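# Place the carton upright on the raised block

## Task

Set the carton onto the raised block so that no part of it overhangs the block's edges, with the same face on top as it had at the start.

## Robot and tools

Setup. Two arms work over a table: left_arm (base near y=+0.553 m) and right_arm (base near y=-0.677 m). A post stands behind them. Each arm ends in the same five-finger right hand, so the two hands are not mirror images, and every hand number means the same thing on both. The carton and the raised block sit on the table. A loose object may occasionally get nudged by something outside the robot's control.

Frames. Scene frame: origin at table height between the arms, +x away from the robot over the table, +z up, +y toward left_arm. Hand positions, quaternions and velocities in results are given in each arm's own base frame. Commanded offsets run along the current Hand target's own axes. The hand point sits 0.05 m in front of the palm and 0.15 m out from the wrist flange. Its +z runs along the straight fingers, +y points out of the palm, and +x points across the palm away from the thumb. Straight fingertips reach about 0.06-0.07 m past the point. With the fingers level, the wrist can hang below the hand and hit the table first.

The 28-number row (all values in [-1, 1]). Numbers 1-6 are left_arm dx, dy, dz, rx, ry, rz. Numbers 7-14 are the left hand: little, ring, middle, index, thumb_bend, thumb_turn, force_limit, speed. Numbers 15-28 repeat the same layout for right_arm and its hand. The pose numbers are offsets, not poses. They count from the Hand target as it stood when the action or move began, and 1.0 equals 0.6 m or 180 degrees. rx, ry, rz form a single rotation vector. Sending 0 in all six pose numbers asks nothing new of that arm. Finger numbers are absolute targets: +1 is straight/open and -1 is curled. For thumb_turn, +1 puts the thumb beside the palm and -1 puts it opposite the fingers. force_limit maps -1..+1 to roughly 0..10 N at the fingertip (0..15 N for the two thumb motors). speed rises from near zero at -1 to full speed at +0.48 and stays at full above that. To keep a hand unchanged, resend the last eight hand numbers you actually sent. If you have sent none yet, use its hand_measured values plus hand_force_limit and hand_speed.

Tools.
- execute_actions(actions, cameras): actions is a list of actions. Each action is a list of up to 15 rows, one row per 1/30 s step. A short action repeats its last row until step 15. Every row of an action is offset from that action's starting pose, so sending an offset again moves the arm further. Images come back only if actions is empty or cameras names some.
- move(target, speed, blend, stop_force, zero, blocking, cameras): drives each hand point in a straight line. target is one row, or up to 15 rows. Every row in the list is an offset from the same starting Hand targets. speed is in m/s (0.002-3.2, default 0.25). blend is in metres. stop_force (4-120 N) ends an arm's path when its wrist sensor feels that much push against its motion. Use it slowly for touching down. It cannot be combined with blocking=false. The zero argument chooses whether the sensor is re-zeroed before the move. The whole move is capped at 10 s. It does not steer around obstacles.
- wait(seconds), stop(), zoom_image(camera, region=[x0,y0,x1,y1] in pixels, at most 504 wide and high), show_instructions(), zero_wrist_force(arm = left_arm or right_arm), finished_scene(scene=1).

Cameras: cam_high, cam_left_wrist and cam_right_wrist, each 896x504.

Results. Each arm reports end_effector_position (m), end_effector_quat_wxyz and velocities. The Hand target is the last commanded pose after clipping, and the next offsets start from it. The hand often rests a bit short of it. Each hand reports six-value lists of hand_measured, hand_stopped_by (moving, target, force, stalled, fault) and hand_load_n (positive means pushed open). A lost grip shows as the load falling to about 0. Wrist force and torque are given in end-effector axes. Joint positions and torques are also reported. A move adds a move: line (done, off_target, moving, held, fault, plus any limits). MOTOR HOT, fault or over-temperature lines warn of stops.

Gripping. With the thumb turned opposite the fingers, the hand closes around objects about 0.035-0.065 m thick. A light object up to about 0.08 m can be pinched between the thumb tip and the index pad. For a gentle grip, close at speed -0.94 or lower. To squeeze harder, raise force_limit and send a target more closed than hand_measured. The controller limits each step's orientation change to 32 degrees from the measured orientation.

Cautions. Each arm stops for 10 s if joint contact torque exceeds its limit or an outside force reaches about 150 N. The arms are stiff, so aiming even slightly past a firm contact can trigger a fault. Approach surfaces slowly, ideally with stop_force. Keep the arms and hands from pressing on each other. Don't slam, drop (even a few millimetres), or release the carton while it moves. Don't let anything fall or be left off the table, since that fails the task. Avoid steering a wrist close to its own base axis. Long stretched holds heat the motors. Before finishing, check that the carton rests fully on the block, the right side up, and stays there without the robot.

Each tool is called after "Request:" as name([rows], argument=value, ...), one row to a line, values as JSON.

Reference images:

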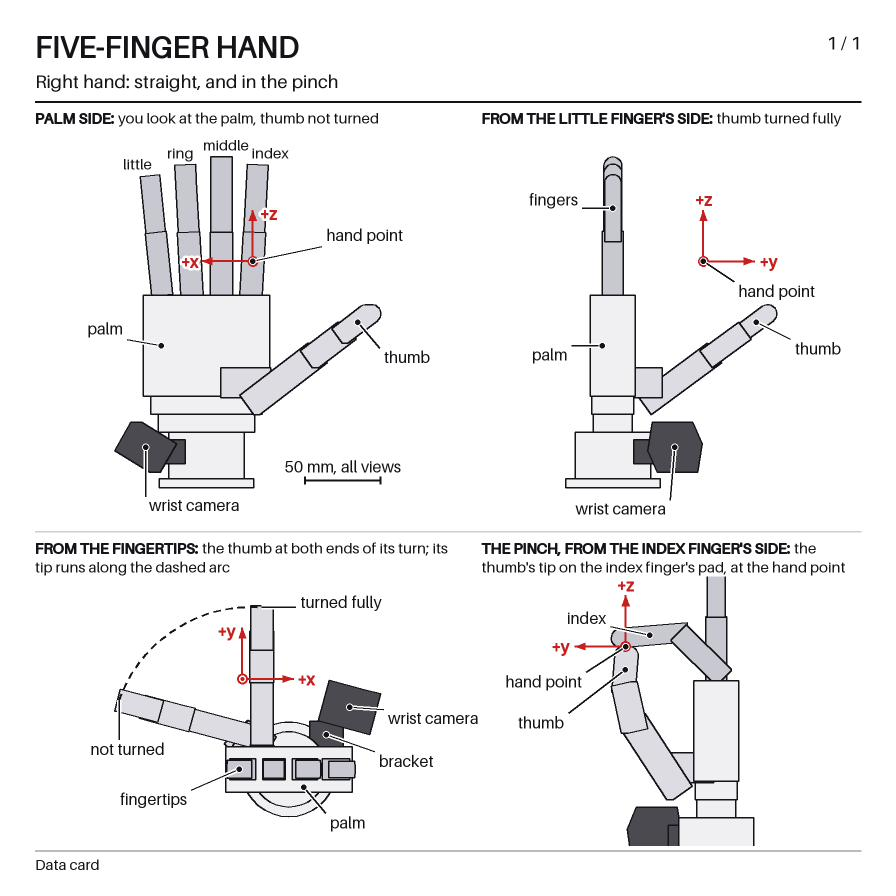

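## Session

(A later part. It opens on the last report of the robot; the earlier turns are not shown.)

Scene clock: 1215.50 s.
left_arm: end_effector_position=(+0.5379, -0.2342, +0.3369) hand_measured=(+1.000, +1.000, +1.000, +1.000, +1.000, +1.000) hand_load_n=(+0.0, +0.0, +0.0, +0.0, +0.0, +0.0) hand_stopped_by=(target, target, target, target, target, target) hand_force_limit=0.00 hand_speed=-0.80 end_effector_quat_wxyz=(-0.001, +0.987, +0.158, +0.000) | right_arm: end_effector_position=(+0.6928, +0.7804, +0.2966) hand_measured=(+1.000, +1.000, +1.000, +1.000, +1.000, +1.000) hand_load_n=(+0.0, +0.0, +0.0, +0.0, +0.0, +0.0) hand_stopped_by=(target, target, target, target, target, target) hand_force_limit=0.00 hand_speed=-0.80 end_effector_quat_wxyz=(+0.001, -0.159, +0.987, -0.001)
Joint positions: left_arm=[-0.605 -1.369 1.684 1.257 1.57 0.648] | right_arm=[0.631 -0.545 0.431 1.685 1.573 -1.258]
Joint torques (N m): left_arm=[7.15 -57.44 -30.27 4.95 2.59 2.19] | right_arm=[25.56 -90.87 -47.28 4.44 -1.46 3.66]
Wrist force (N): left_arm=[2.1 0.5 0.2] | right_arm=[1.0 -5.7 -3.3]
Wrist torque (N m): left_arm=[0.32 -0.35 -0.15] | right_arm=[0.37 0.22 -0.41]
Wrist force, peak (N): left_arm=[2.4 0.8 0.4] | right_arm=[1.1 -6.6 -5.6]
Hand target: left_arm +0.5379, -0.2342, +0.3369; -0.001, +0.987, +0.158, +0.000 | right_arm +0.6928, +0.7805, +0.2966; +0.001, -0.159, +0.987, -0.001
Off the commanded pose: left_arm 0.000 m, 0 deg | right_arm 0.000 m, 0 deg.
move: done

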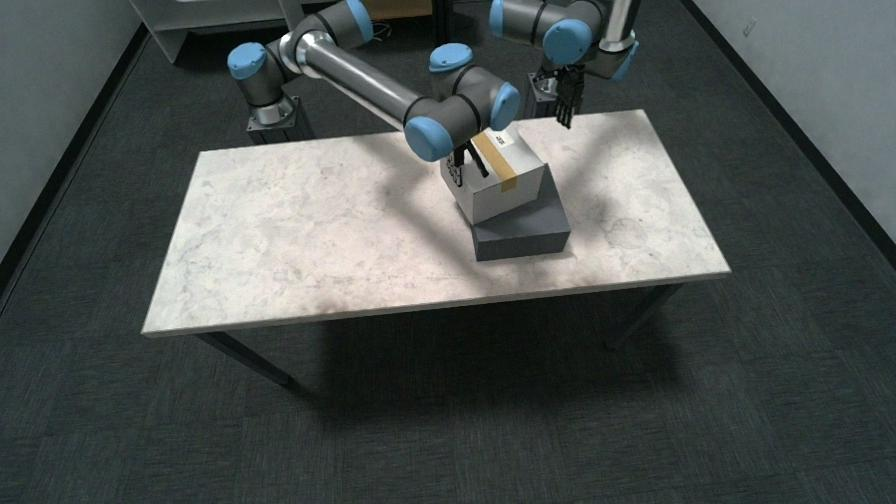

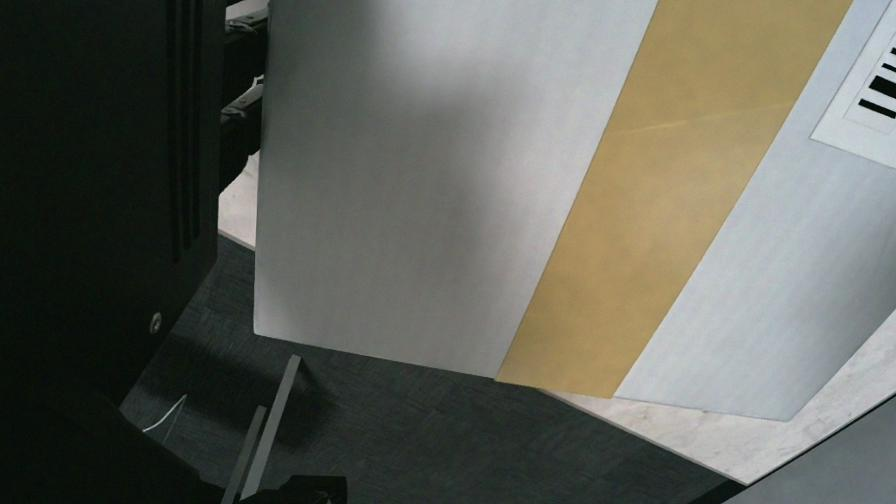

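Request:
move([
  [0,0,0,0,0,0,1,1,1,1,1,1,0,-0.8,0,-0.05,0,0,0,0,1,1,1,1,1,1,0,-0.8],
  [0,0,0,0,0,0,1,1,1,1,1,1,0,-0.8,0,-0.15,-0.1,0,0,0,1,1,1,1,1,1,0,-0.8],
  [0,0,0,0,0,0,1,1,1,1,1,1,0,-0.8,0,-0.6,-0.1,0,0,0,1,1,1,1,1,1,0,-0.8],
], speed=[0.03, 0.15, 0.25], blend=[0.01, 0.02, 0], cameras=["all"])

Request:
zoom_image(camera="cam_high", region=[410, 115, 590, 280])

Scene clock: 1270.90 s.
left_arm: end_effector_position=(+0.5379, -0.2342, +0.3369) hand_measured=(+1.000, +1.000, +1.000, +1.000, +1.000, +1.000) hand_load_n=(+0.0, +0.0, +0.0, +0.0, +0.0, +0.0) hand_stopped_by=(target, target, target, target, target, target) hand_force_limit=0.00 hand_speed=-0.80 end_effector_quat_wxyz=(-0.001, +0.987, +0.158, +0.000) | right_arm: end_effector_position=(+0.8054, +0.4387, +0.3571) hand_measured=(+1.000, +1.000, +1.000, +1.000, +1.000, +1.000) hand_load_n=(+0.0, +0.0, +0.0, +0.0, +0.0, +0.0) hand_stopped_by=(target, target, target, target, target, target) hand_force_limit=0.00 hand_speed=-0.80 end_effector_quat_wxyz=(+0.001, -0.159, +0.987, -0.001)
Joint positions: left_arm=[-0.605 -1.369 1.684 1.257 1.57 0.648] | right_arm=[0.238 -0.841 0.864 1.547 1.572 -1.651]
Joint torques (N m): left_arm=[5.92 -56.31 -31.27 4.79 2.57 2.24] | right_arm=[-20.17 -111.69 -33.88 1 -2.23 -3.33]
Wrist force (N): left_arm=[2.1 0.5 0.4] | right_arm=[-1.6 0.5 -0.2]
Wrist torque (N m): left_arm=[0.31 -0.36 -0.15] | right_arm=[0.03 0.03 0.01]
Wrist force, peak (N): left_arm=[2.5 0.4 0.5] | right_arm=[1.4 -6.1 -2.6]
Hand target: left_arm +0.5379, -0.2342, +0.3369; -0.001, +0.987, +0.158, +0.000 | right_arm +0.8054, +0.4386, +0.3571; +0.001, -0.159, +0.987, -0.001
Off the commanded pose: left_arm 0.000 m, 0 deg | right_arm 0.000 m, 0 deg.
move: done

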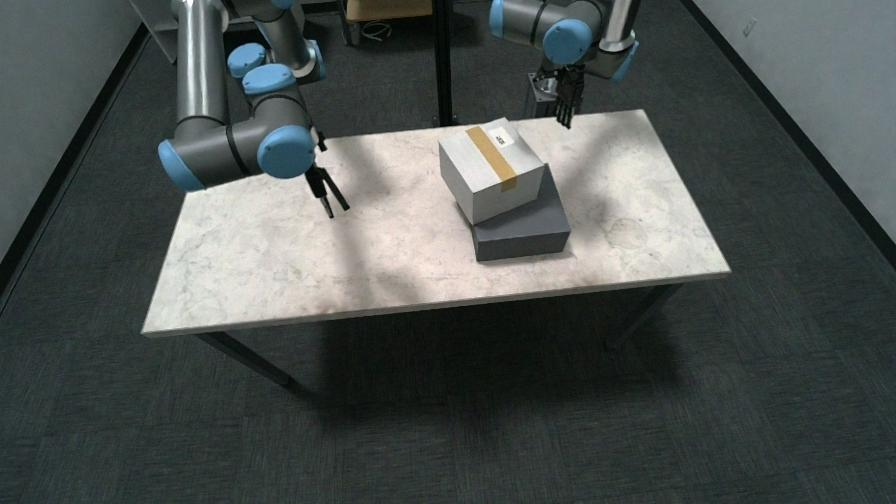

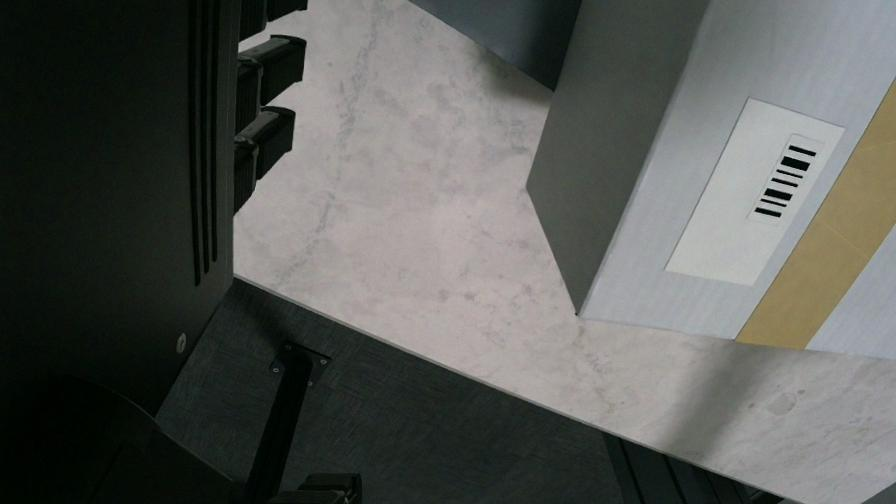

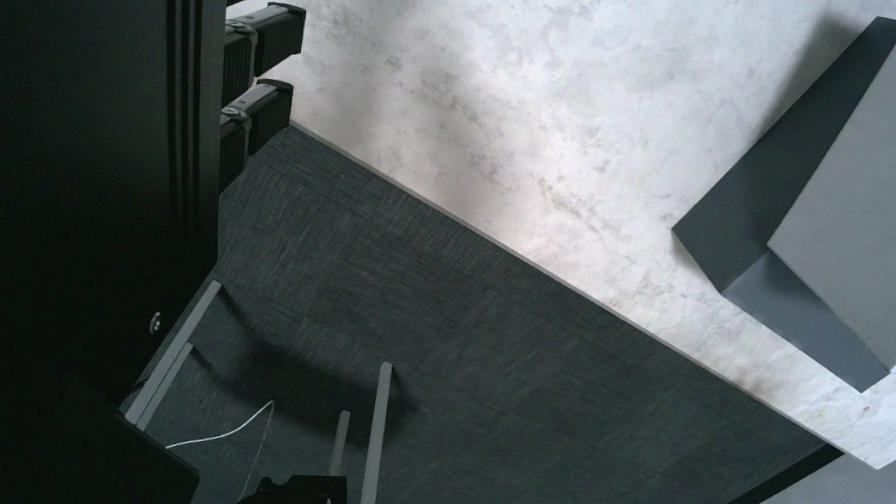

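Scaled by 2.800 from the camera's image (finer frame: 1280x720).

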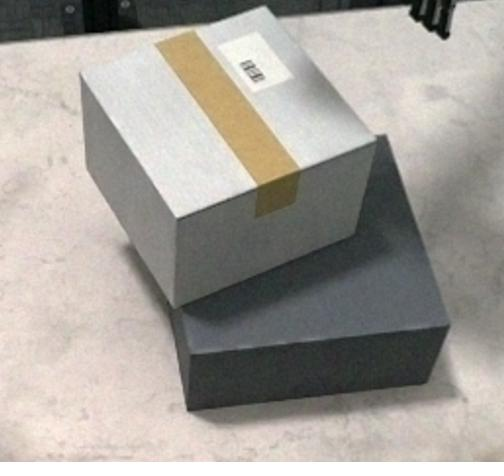

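Request:
move(target=[-0.1044,0.2263,-0.0385,0,0,-0.4021,1,1,1,1,1,1,0,-0.8,0,0,0,0,0,0,1,1,1,1,1,1,0,-0.8], speed=0.25, cameras=["cam_high", "cam_left_wrist"])

Request:
zoom_image(camera="cam_high", region=[410, 35, 590, 250])

Scene clock: 1302.70 s.
left_arm: end_effector_position=(+0.5208, -0.3828, +0.3598) hand_measured=(+1.000, +1.000, +1.000, +1.000, +1.000, +1.000) hand_load_n=(+0.0, +0.0, +0.0, +0.0, +0.0, +0.0) hand_stopped_by=(target, target, target, target, target, target) hand_force_limit=0.00 hand_speed=-0.80 end_effector_quat_wxyz=(-0.001, +0.704, +0.711, +0.000) | right_arm: end_effector_position=(+0.8054, +0.4386, +0.3571) hand_measured=(+1.000, +1.000, +1.000, +1.000, +1.000, +1.000) hand_load_n=(+0.0, +0.0, +0.0, +0.0, +0.0, +0.0) hand_stopped_by=(target, target, target, target, target, target) hand_force_limit=0.00 hand_speed=-0.80 end_effector_quat_wxyz=(+0.001, -0.159, +0.987, -0.001)
Joint positions: left_arm=[-0.959 -1.369 1.642 1.299 1.57 -0.969] | right_arm=[0.238 -0.841 0.864 1.547 1.572 -1.651]
Joint torques (N m): left_arm=[-12.79 -33.42 -43.14 6.67 -2.82 -2.44] | right_arm=[-18.5 -110.7 -34.73 0.85 -2.19 -3.63]
Wrist force (N): left_arm=[1.6 0.2 0.6] | right_arm=[-0.9 0.7 -0.5]
Wrist torque (N m): left_arm=[0.19 -0.33 0.05] | right_arm=[0.08 -0.07 0.06]
Wrist force, peak (N): left_arm=[2.7 -0.1 0.8] | right_arm=[-1.7 0.8 -0.8]
Hand target: left_arm +0.5208, -0.3828, +0.3598; -0.001, +0.704, +0.711, +0.000 | right_arm +0.8054, +0.4386, +0.3571; +0.001, -0.159, +0.987, -0.001
Off the commanded pose: left_arm 0.000 m, 0 deg | right_arm 0.000 m, 0 deg.
move: done

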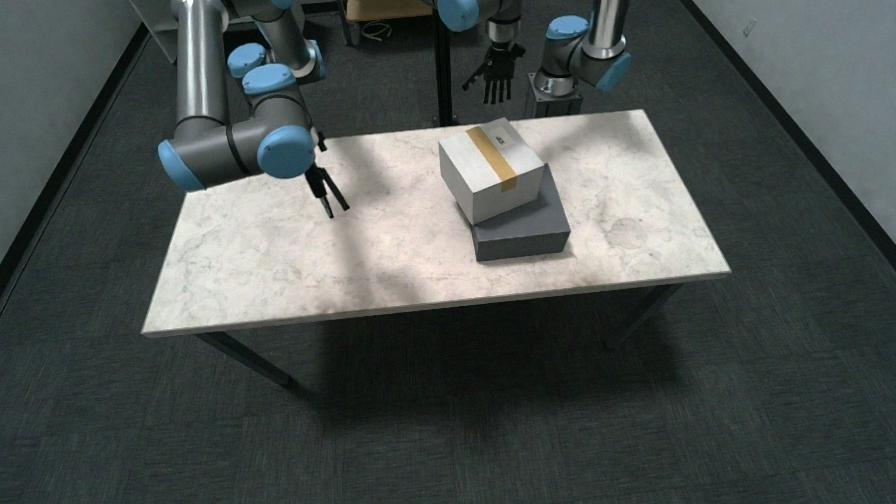

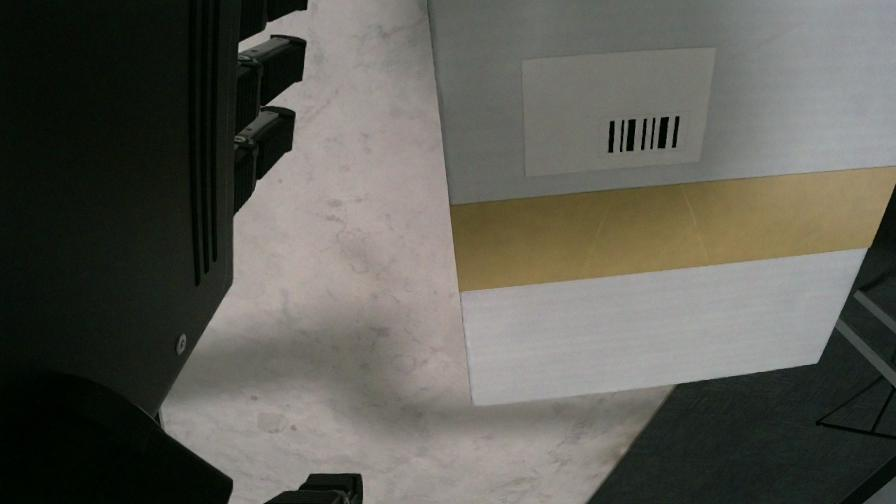

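Scaled by 2.344 from the camera's image (finer frame: 1280x720).

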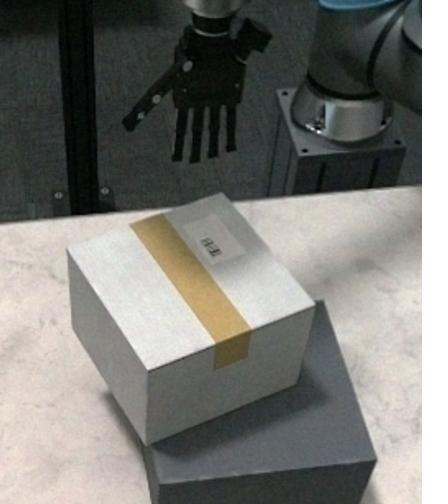

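Request:
move(target=[0,0,0.1583,0,0,0,1,1,1,1,1,1,0,-0.8,0,0,0,0,0,0,1,1,1,1,1,1,0,-0.8], speed=0.1, cameras=["cam_high", "cam_left_wrist"])

Request:
zoom_image(camera="cam_high", region=[410, 35, 590, 250])

Scene clock: 1317.07 s.
left_arm: end_effector_position=(+0.5207, -0.3827, +0.2649) hand_measured=(+1.000, +1.000, +1.000, +1.000, +1.000, +1.000) hand_load_n=(+0.0, +0.0, +0.0, +0.0, +0.0, +0.0) hand_stopped_by=(target, target, target, target, target, target) hand_force_limit=0.00 hand_speed=-0.80 end_effector_quat_wxyz=(-0.001, +0.704, +0.711, +0.000) | right_arm: end_effector_position=(+0.8054, +0.4386, +0.3571) hand_measured=(+1.000, +1.000, +1.000, +1.000, +1.000, +1.000) hand_load_n=(+0.0, +0.0, +0.0, +0.0, +0.0, -0.5) hand_stopped_by=(target, target, target, target, target, target) hand_force_limit=0.00 hand_speed=-0.80 end_effector_quat_wxyz=(+0.001, -0.159, +0.987, -0.001)
Joint positions: left_arm=[-0.959 -1.315 1.751 1.136 1.57 -0.969] | right_arm=[0.238 -0.841 0.864 1.547 1.572 -1.651]
Joint torques (N m): left_arm=[9.59 -35.16 -27.96 1.7 1.35 1.82] | right_arm=[-17.7 -110.55 -34.77 0.98 -2.26 -3.54]
Wrist force (N): left_arm=[1.0 0.0 -0.3] | right_arm=[-1.3 0.5 -0.9]
Wrist torque (N m): left_arm=[0.20 -0.22 -0.04] | right_arm=[0.08 0.02 0.02]
Wrist force, peak (N): left_arm=[2.4 0.4 0.7] | right_arm=[-1.5 0.6 -1.0]
Hand target: left_arm +0.5208, -0.3827, +0.2648; -0.001, +0.704, +0.711, +0.000 | right_arm +0.8054, +0.4386, +0.3571; +0.001, -0.159, +0.987, -0.001
Off the commanded pose: left_arm 0.000 m, 0 deg | right_arm 0.000 m, 0 deg.
move: done

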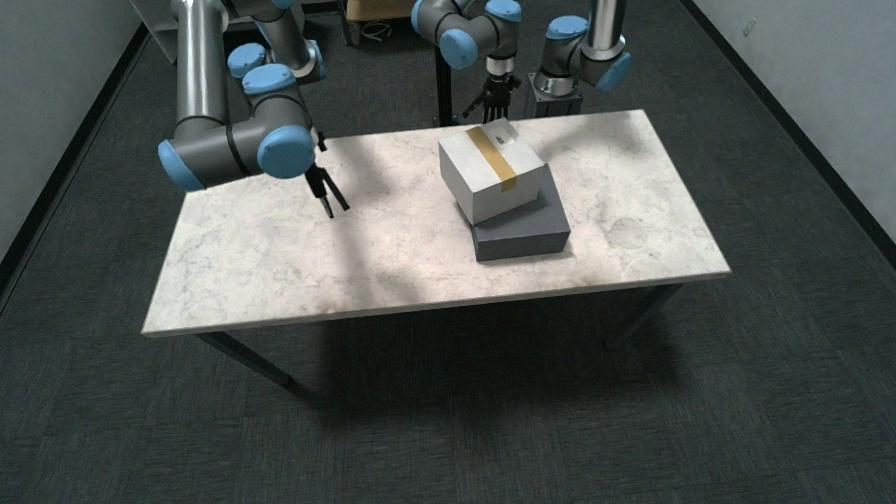

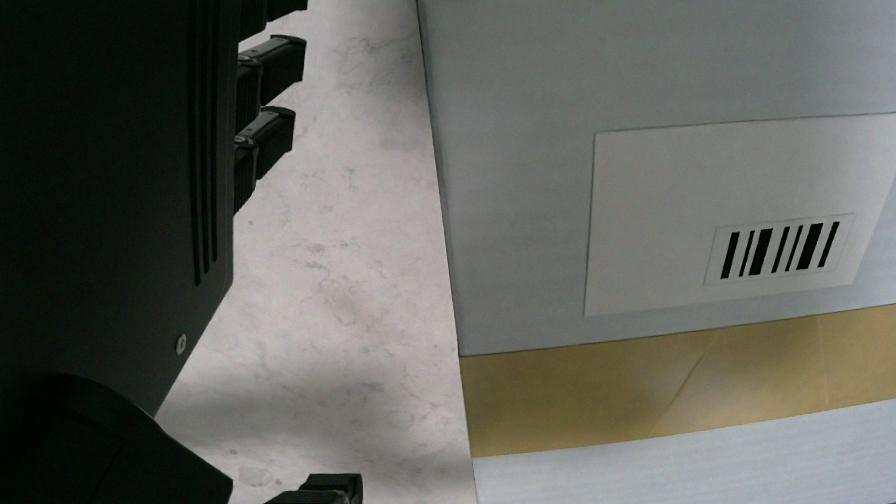

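Scaled by 2.344 from the camera's image (finer frame: 1280x720).

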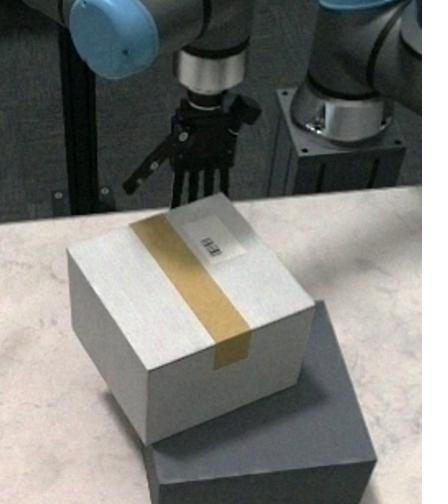

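Request:
move([
  [0.0333,0,0,0,0,0,1,1,1,1,1,1,0,-0.8,0,0,0,0,0,0,1,1,1,1,1,1,0,-0.8],
  [0.0333,0.13,0,0,0,0,1,1,1,1,1,1,0,-0.8,0,0,0,0,0,0,1,1,1,1,1,1,0,-0.8],
], speed=0.025, stop_force=25, cameras=["cam_high", "cam_left_wrist"])

Request:
zoom_image(camera="cam_high", region=[410, 85, 590, 280])

Scene clock: 1337.03 s.
left_arm: end_effector_position=(+0.5986, -0.3619, +0.2648) hand_measured=(+1.000, +1.000, +1.000, +1.000, +1.000, +1.000) hand_load_n=(+0.0, +0.0, +0.0, +0.0, +0.0, +0.0) hand_stopped_by=(target, target, target, target, target, target) hand_force_limit=0.00 hand_speed=-0.80 end_effector_quat_wxyz=(-0.001, +0.704, +0.711, +0.000) | right_arm: end_effector_position=(+0.8054, +0.4386, +0.3571) hand_measured=(+1.000, +1.000, +1.000, +1.000, +1.000, +1.000) hand_load_n=(+0.0, +0.0, +0.0, +0.0, +0.0, +0.0) hand_stopped_by=(target, target, target, target, target, target) hand_force_limit=0.00 hand_speed=-0.80 end_effector_quat_wxyz=(+0.001, -0.159, +0.987, -0.001)
Joint positions: left_arm=[-0.832 -1.233 1.641 1.164 1.57 -0.842] | right_arm=[0.238 -0.841 0.864 1.547 1.572 -1.651]
Joint torques (N m): left_arm=[13.58 -40.06 -42.24 5.34 -1.09 2.71] | right_arm=[-18.61 -110.43 -35.27 1.07 -2.24 -3.58]
Wrist force (N): left_arm=[3.4 -5.4 -1.4] | right_arm=[-1.3 0.7 -0.9]
Wrist torque (N m): left_arm=[0.28 -0.33 -0.24] | right_arm=[0.10 0.02 0.03]
Wrist force, peak (N): left_arm=[3.3 -5.7 -1.6] | right_arm=[-1.9 0.7 -0.7]
Hand target: left_arm +0.5986, -0.3619, +0.2648; -0.001, +0.704, +0.711, +0.000 | right_arm +0.8054, +0.4386, +0.3571; +0.001, -0.159, +0.987, -0.001
Off the commanded pose: left_arm 0.000 m, 0 deg | right_arm 0.000 m, 0 deg.
move: done

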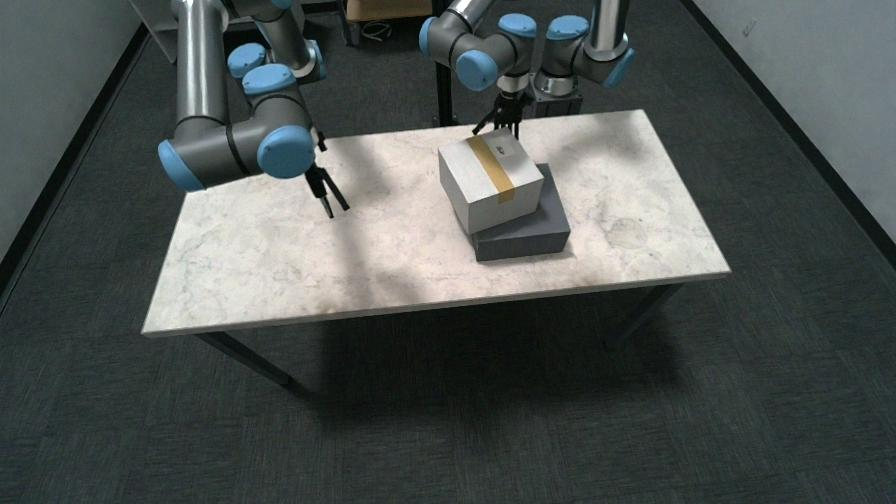

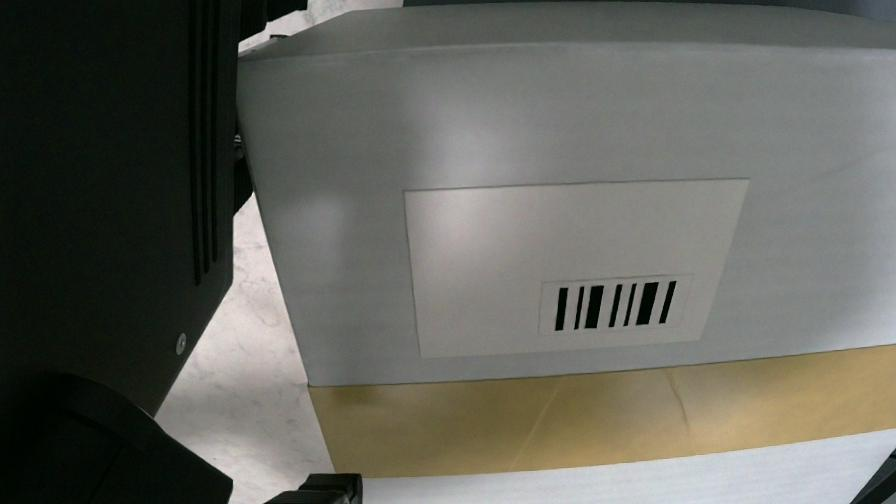

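Scaled by 2.585 from the camera's image (finer frame: 1280x720).

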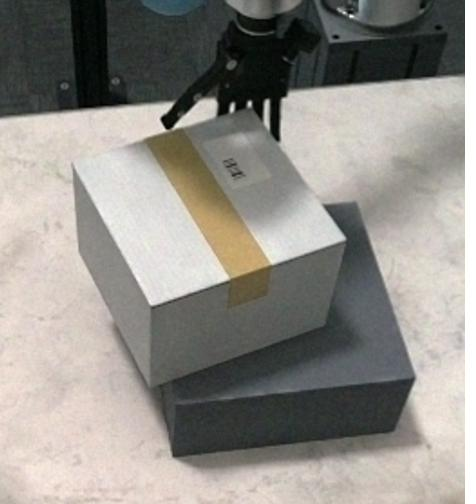

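Request:
move([
  [0,-0.05,0,0,0,0,1,1,1,1,1,1,0,-0.8,0,-0.1,0,0,0,0,1,1,1,1,1,1,0,-0.8],
  [0,-0.05,-0.225,0,0,0,1,1,1,1,1,1,0,-0.8,0,-0.4167,0,0,0,0,1,1,1,1,1,1,0,-0.8],
  [-0.3417,0.1767,-0.225,0,0,-0.5,1,1,1,1,1,1,0,-0.8,0,-0.4167,0,0,0,0,1,1,1,1,1,1,0,-0.8],
], speed=[0.05, 0.2, 0.2], blend=[0.01, 0.02, 0], cameras=["cam_high", "cam_left_wrist"])

Request:
zoom_image(camera="cam_high", region=[410, 65, 590, 280])

Scene clock: 1376.40 s.
left_arm: end_effector_position=(+0.7066, -0.5660, +0.3996) hand_measured=(+1.000, +1.000, +1.000, +1.000, +1.000, +1.000) hand_load_n=(+0.0, -0.5, +0.0, +0.0, +0.0, +0.0) hand_stopped_by=(target, target, target, target, target, target) hand_force_limit=0.00 hand_speed=-0.80 end_effector_quat_wxyz=(+0.000, -0.005, +1.000, +0.001) | right_arm: end_effector_position=(+0.8837, +0.2012, +0.3575) hand_measured=(+1.000, +1.000, +1.000, +1.000, +1.000, +1.000) hand_load_n=(+0.0, +0.0, +0.0, +0.0, +0.0, +0.0) hand_stopped_by=(target, target, target, target, target, target) hand_force_limit=0.00 hand_speed=-0.80 end_effector_quat_wxyz=(+0.001, -0.159, +0.987, -0.001)
Joint positions: left_arm=[-0.937 -0.722 0.581 1.713 1.57 -2.518] | right_arm=[-0.045 -0.829 0.842 1.556 1.572 -1.935]
Joint torques (N m): left_arm=[10.05 -78.23 -44.88 6.64 2.91 -2.88] | right_arm=[-17.45 -78.08 -48.46 5.78 -2.24 -3.67]
Wrist force (N): left_arm=[1.9 0.4 0.8] | right_arm=[-1.2 0.7 -0.4]
Wrist torque (N m): left_arm=[0.17 -0.38 -0.02] | right_arm=[0.11 -0.02 0.02]
Wrist force, peak (N): left_arm=[3.2 -6.0 -1.5] | right_arm=[-1.1 1.9 -0.7]
Hand target: left_arm +0.7066, -0.5661, +0.3995; +0.000, -0.005, +1.000, +0.001 | right_arm +0.8837, +0.2012, +0.3575; +0.001, -0.159, +0.987, -0.001
Off the commanded pose: left_arm 0.000 m, 0 deg | right_arm 0.000 m, 0 deg.
move: done

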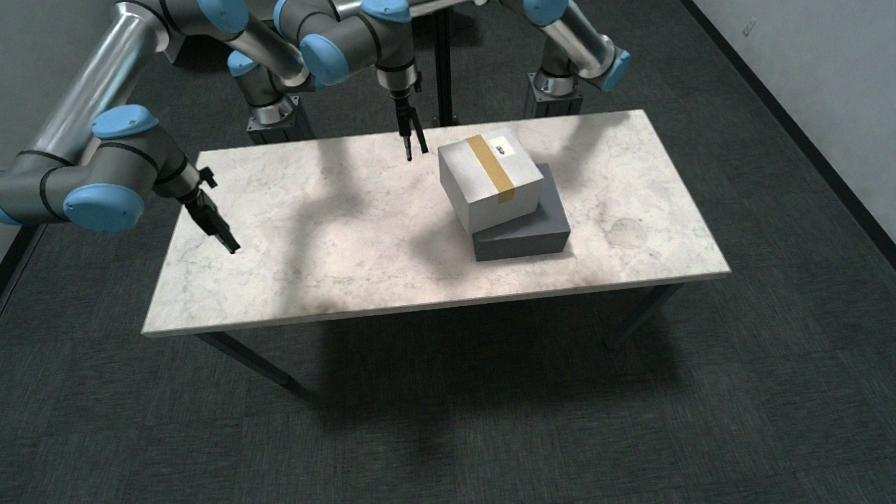

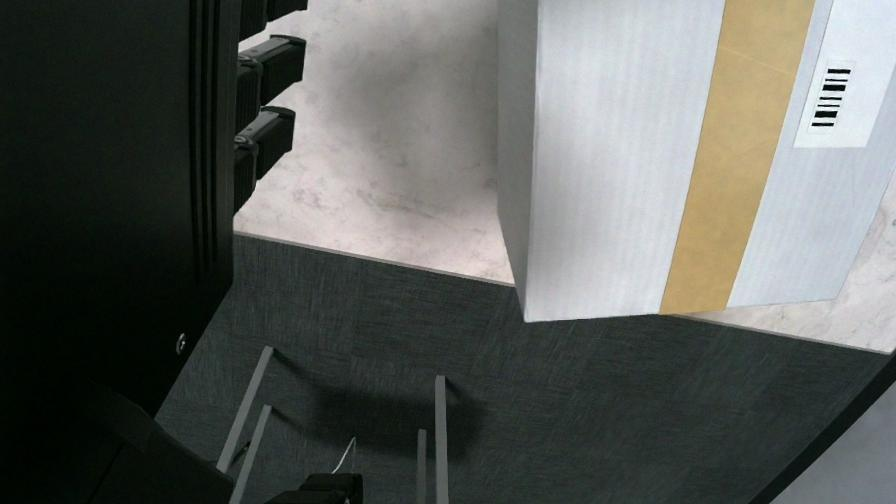

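Scaled by 2.344 from the camera's image (finer frame: 1280x720).

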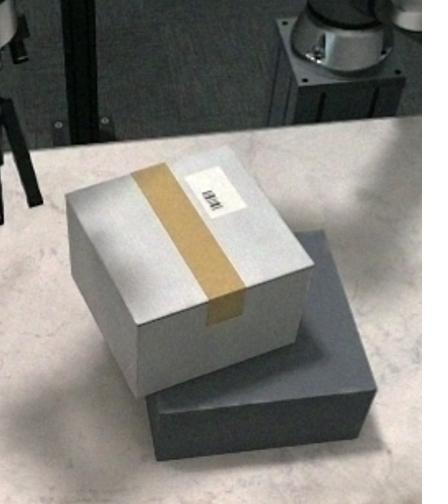

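Request:
move([
  [0,0,0.2242,0,0,0,1,1,1,1,1,1,0,-0.8,0,0,0,0,0,0,1,1,1,1,1,1,0,-0.8],
  [0,0.1,0.2242,0,0,0,1,1,1,1,1,1,0,-0.8,0,0,0,0,0,0,1,1,1,1,1,1,0,-0.8],
  [0,0.2383,0.2242,0,0,0,1,1,1,1,1,1,0,-0.8,0,0,0,0,0,0,1,1,1,1,1,1,0,-0.8],
], speed=[0.1, 0.08, 0.03], stop_force=25, cameras=["cam_high", "cam_left_wrist"])

Request:
zoom_image(camera="cam_high", region=[410, 85, 590, 280])

Scene clock: 1392.93 s.
left_arm: end_effector_position=(+0.7052, -0.4229, +0.2652) hand_measured=(+1.000, +1.000, +1.000, +1.000, +1.000, +1.000) hand_load_n=(+0.0, +0.0, +0.0, +0.0, -0.5, +0.0) hand_stopped_by=(target, target, target, target, target, target) hand_force_limit=0.00 hand_speed=-0.80 end_effector_quat_wxyz=(+0.000, -0.005, +1.000, +0.001) | right_arm: end_effector_position=(+0.8837, +0.2012, +0.3575) hand_measured=(+1.000, +1.000, +1.000, +1.000, +1.000, +1.000) hand_load_n=(+0.0, +0.0, +0.0, +0.0, +0.0, -0.5) hand_stopped_by=(target, target, target, target, target, target) hand_force_limit=0.00 hand_speed=-0.80 end_effector_quat_wxyz=(+0.001, -0.159, +0.987, -0.001)
Joint positions: left_arm=[-0.833 -0.91 1.144 1.338 1.57 -2.414] | right_arm=[-0.045 -0.829 0.842 1.556 1.572 -1.935]
Joint torques (N m): left_arm=[13.53 -95.43 -30.68 2.52 -3.39 2.59] | right_arm=[-16.85 -77.74 -47.82 5.89 -2.19 -3.45]
Wrist force (N): left_arm=[4.0 -4.5 2.4] | right_arm=[-1.6 0.6 -0.8]
Wrist torque (N m): left_arm=[0.13 -0.56 -0.39] | right_arm=[0.10 0.06 0.00]
Wrist force, peak (N): left_arm=[4.0 -7.5 -0.3] | right_arm=[-1.7 0.8 -0.7]
Hand target: left_arm +0.7052, -0.4229, +0.2652; +0.000, -0.005, +1.000, +0.001 | right_arm +0.8837, +0.2012, +0.3575; +0.001, -0.159, +0.987, -0.001
Off the commanded pose: left_arm 0.000 m, 0 deg | right_arm 0.000 m, 0 deg.
move: done

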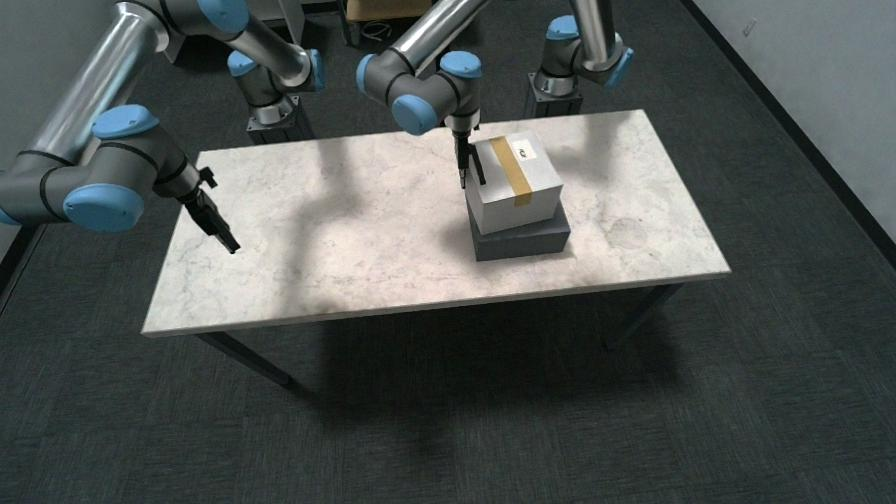

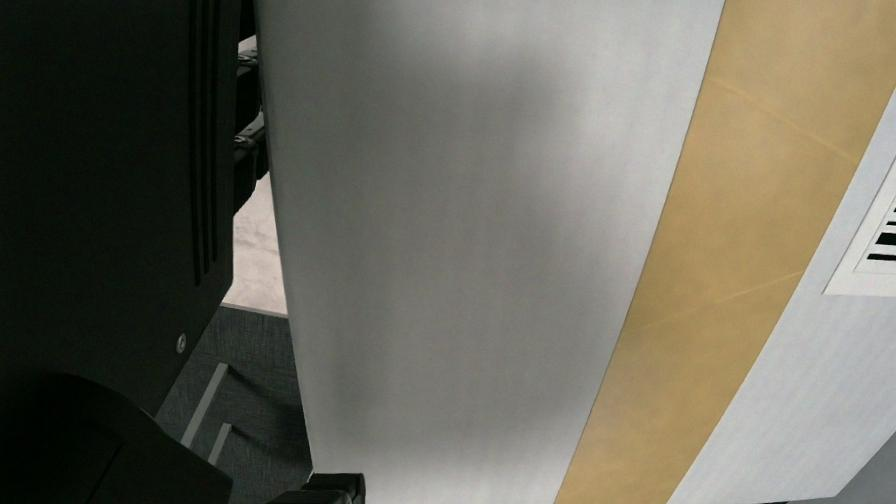

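Scaled by 2.585 from the camera's image (finer frame: 1280x720).

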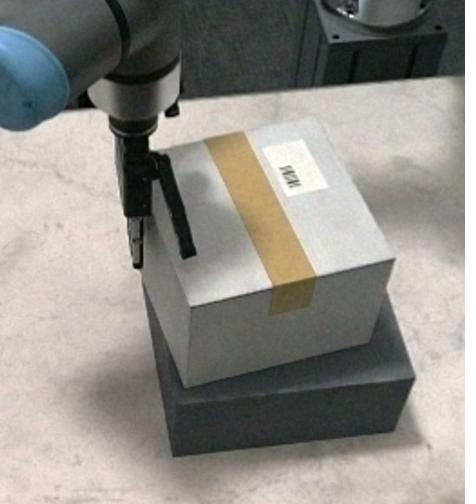

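Request:
move([
  [0,-0.0167,0,0,0,0,1,1,1,1,1,1,0,-0.8,0,0,0,0,0,0,1,1,1,1,1,1,0,-0.8],
  [0.05,-0.0167,0,0,0,0,1,1,1,1,1,1,0,-0.8,0,0,0,0,0,0,1,1,1,1,1,1,0,-0.8],
  [0.05,0.0583,0,0,0,0,1,1,1,1,1,1,0,-0.8,0,0,0,0,0,0,1,1,1,1,1,1,0,-0.8],
], speed=[0.05, 0.05, 0.025], cameras=["cam_high", "cam_left_wrist"])

Request:
zoom_image(camera="cam_high", region=[410, 85, 590, 280])

Scene clock: 1423.00 s.
left_arm: end_effector_position=(+0.6748, -0.3883, +0.2653) hand_measured=(+1.000, +1.000, +1.000, +1.000, +1.000, +1.000) hand_load_n=(+0.0, +0.0, +0.0, +0.0, +0.0, +0.0) hand_stopped_by=(target, target, target, target, target, target) hand_force_limit=0.00 hand_speed=-0.80 end_effector_quat_wxyz=(+0.000, -0.005, +1.000, +0.001) | right_arm: end_effector_position=(+0.8837, +0.2012, +0.3575) hand_measured=(+1.000, +1.000, +1.000, +1.000, +1.000, +1.000) hand_load_n=(+0.0, +0.0, +0.0, +0.0, +0.0, +0.0) hand_stopped_by=(target, target, target, target, target, target) hand_force_limit=0.00 hand_speed=-0.80 end_effector_quat_wxyz=(+0.001, -0.159, +0.987, -0.001)
Joint positions: left_arm=[-0.832 -0.988 1.271 1.288 1.57 -2.413] | right_arm=[-0.045 -0.829 0.842 1.556 1.572 -1.935]
Joint torques (N m): left_arm=[16.27 -87.39 -29.81 2.61 -3.8 2.49] | right_arm=[-16.49 -77.56 -48.12 5.72 -1.91 -3.54]
Wrist force (N): left_arm=[5.0 -3.9 3.0] | right_arm=[-1.1 0.6 -0.4]
Wrist torque (N m): left_arm=[0.07 -0.59 -0.32] | right_arm=[0.08 -0.03 0.03]
Wrist force, peak (N): left_arm=[4.9 -5.3 0.7] | right_arm=[-1.7 0.9 -0.5]
Hand target: left_arm +0.6748, -0.3882, +0.2653; +0.000, -0.005, +1.000, +0.001 | right_arm +0.8837, +0.2012, +0.3575; +0.001, -0.159, +0.987, -0.001
Off the commanded pose: left_arm 0.000 m, 0 deg | right_arm 0.000 m, 0 deg.
move: done

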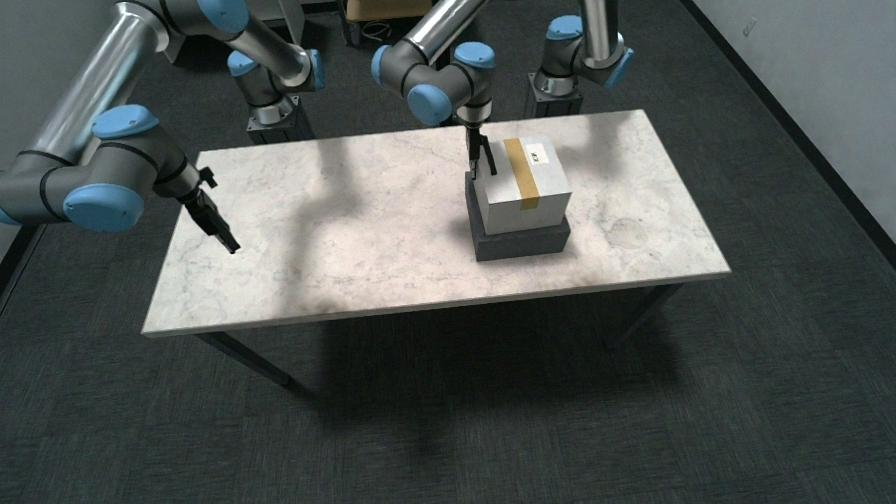

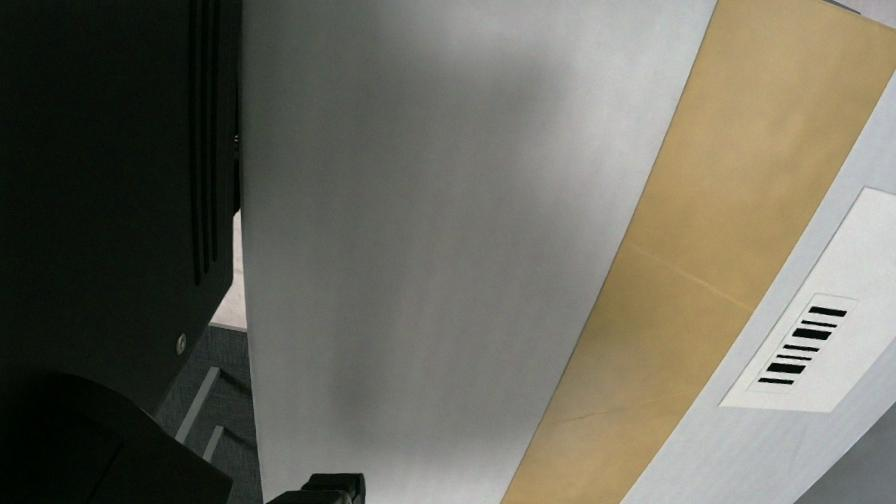

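Scaled by 2.585 from the camera's image (finer frame: 1280x720).

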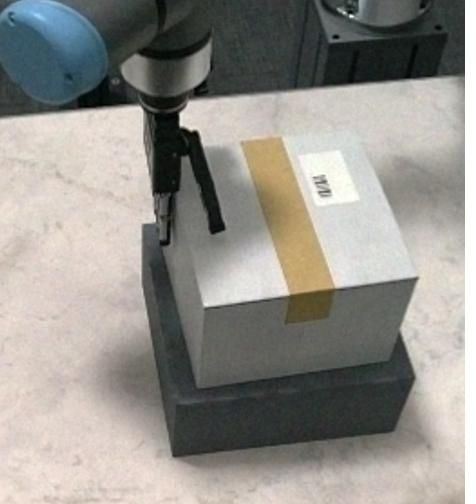

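Request:
move([
  [0,-0.0667,0,0,0,0,1,1,1,1,1,1,0,-0.8,0,0,0,0,0,0,1,1,1,1,1,1,0,-0.8],
  [0,-0.1667,-0.1667,0,0,0,1,1,1,1,1,1,0,-0.8,0,0,0,0,0,0,1,1,1,1,1,1,0,-0.8],
], speed=[0.04, 0.15], blend=[0.01, 0], cameras=["cam_high", "cam_left_wrist"])

Request:
zoom_image(camera="cam_high", region=[450, 115, 600, 280])

Scene clock: 1439.97 s.
left_arm: end_effector_position=(+0.6758, -0.4883, +0.3651) hand_measured=(+1.000, +1.000, +1.000, +1.000, +1.000, +1.000) hand_load_n=(+0.0, +0.0, +0.0, +0.0, +0.0, +0.0) hand_stopped_by=(target, target, target, target, target, target) hand_force_limit=0.00 hand_speed=-0.80 end_effector_quat_wxyz=(+0.000, -0.005, +1.000, +0.001) | right_arm: end_effector_position=(+0.8837, +0.2012, +0.3575) hand_measured=(+1.000, +1.000, +1.000, +1.000, +1.000, +1.000) hand_load_n=(+0.5, +0.0, +0.0, +0.0, +0.0, +0.0) hand_stopped_by=(target, target, target, target, target, target) hand_force_limit=0.00 hand_speed=-0.80 end_effector_quat_wxyz=(+0.001, -0.159, +0.987, -0.001)
Joint positions: left_arm=[-0.912 -0.905 0.958 1.519 1.57 -2.492] | right_arm=[-0.045 -0.829 0.842 1.556 1.572 -1.935]
Joint torques (N m): left_arm=[-10.95 -69.65 -45.44 6.38 2.67 -2.62] | right_arm=[-17.09 -78.26 -48.29 5.65 -1.92 -3.27]
Wrist force (N): left_arm=[1.5 0.7 0.1] | right_arm=[-1.3 0.4 -0.5]
Wrist torque (N m): left_arm=[0.27 -0.32 0.02] | right_arm=[0.06 0.00 0.00]
Wrist force, peak (N): left_arm=[5.2 -4.1 3.0] | right_arm=[-1.6 0.6 -1.0]
Hand target: left_arm +0.6758, -0.4884, +0.3652; +0.000, -0.005, +1.000, +0.001 | right_arm +0.8837, +0.2012, +0.3575; +0.001, -0.159, +0.987, -0.001
Off the commanded pose: left_arm 0.000 m, 0 deg | right_arm 0.000 m, 0 deg.
move: done

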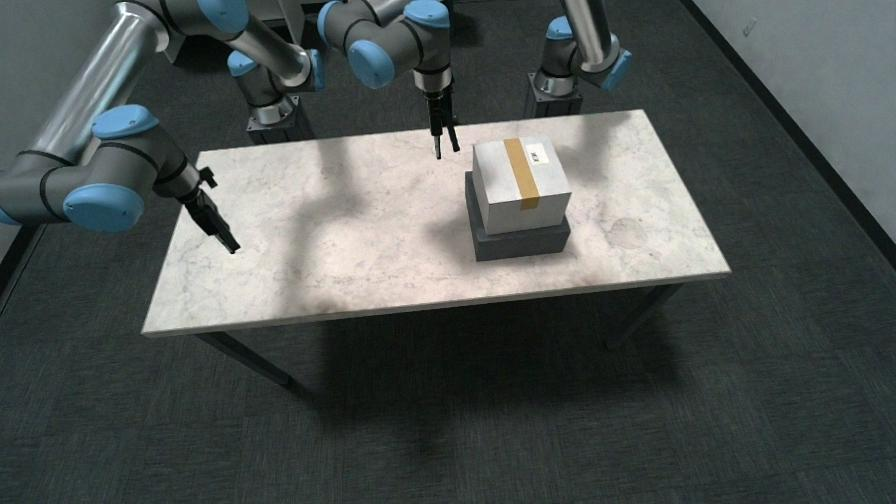

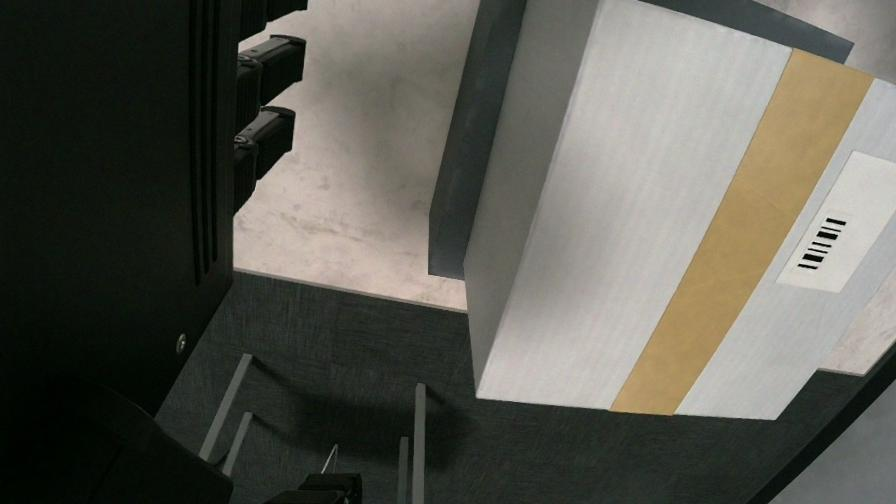

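Scaled by 3.055 from the camera's image (finer frame: 1280x720).

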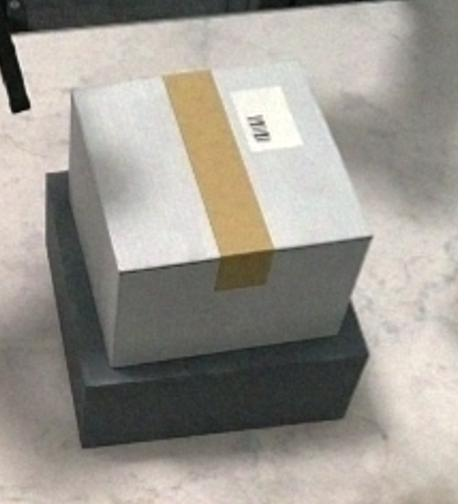

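Request:
finished_scene()

The scene is finished: the task was done.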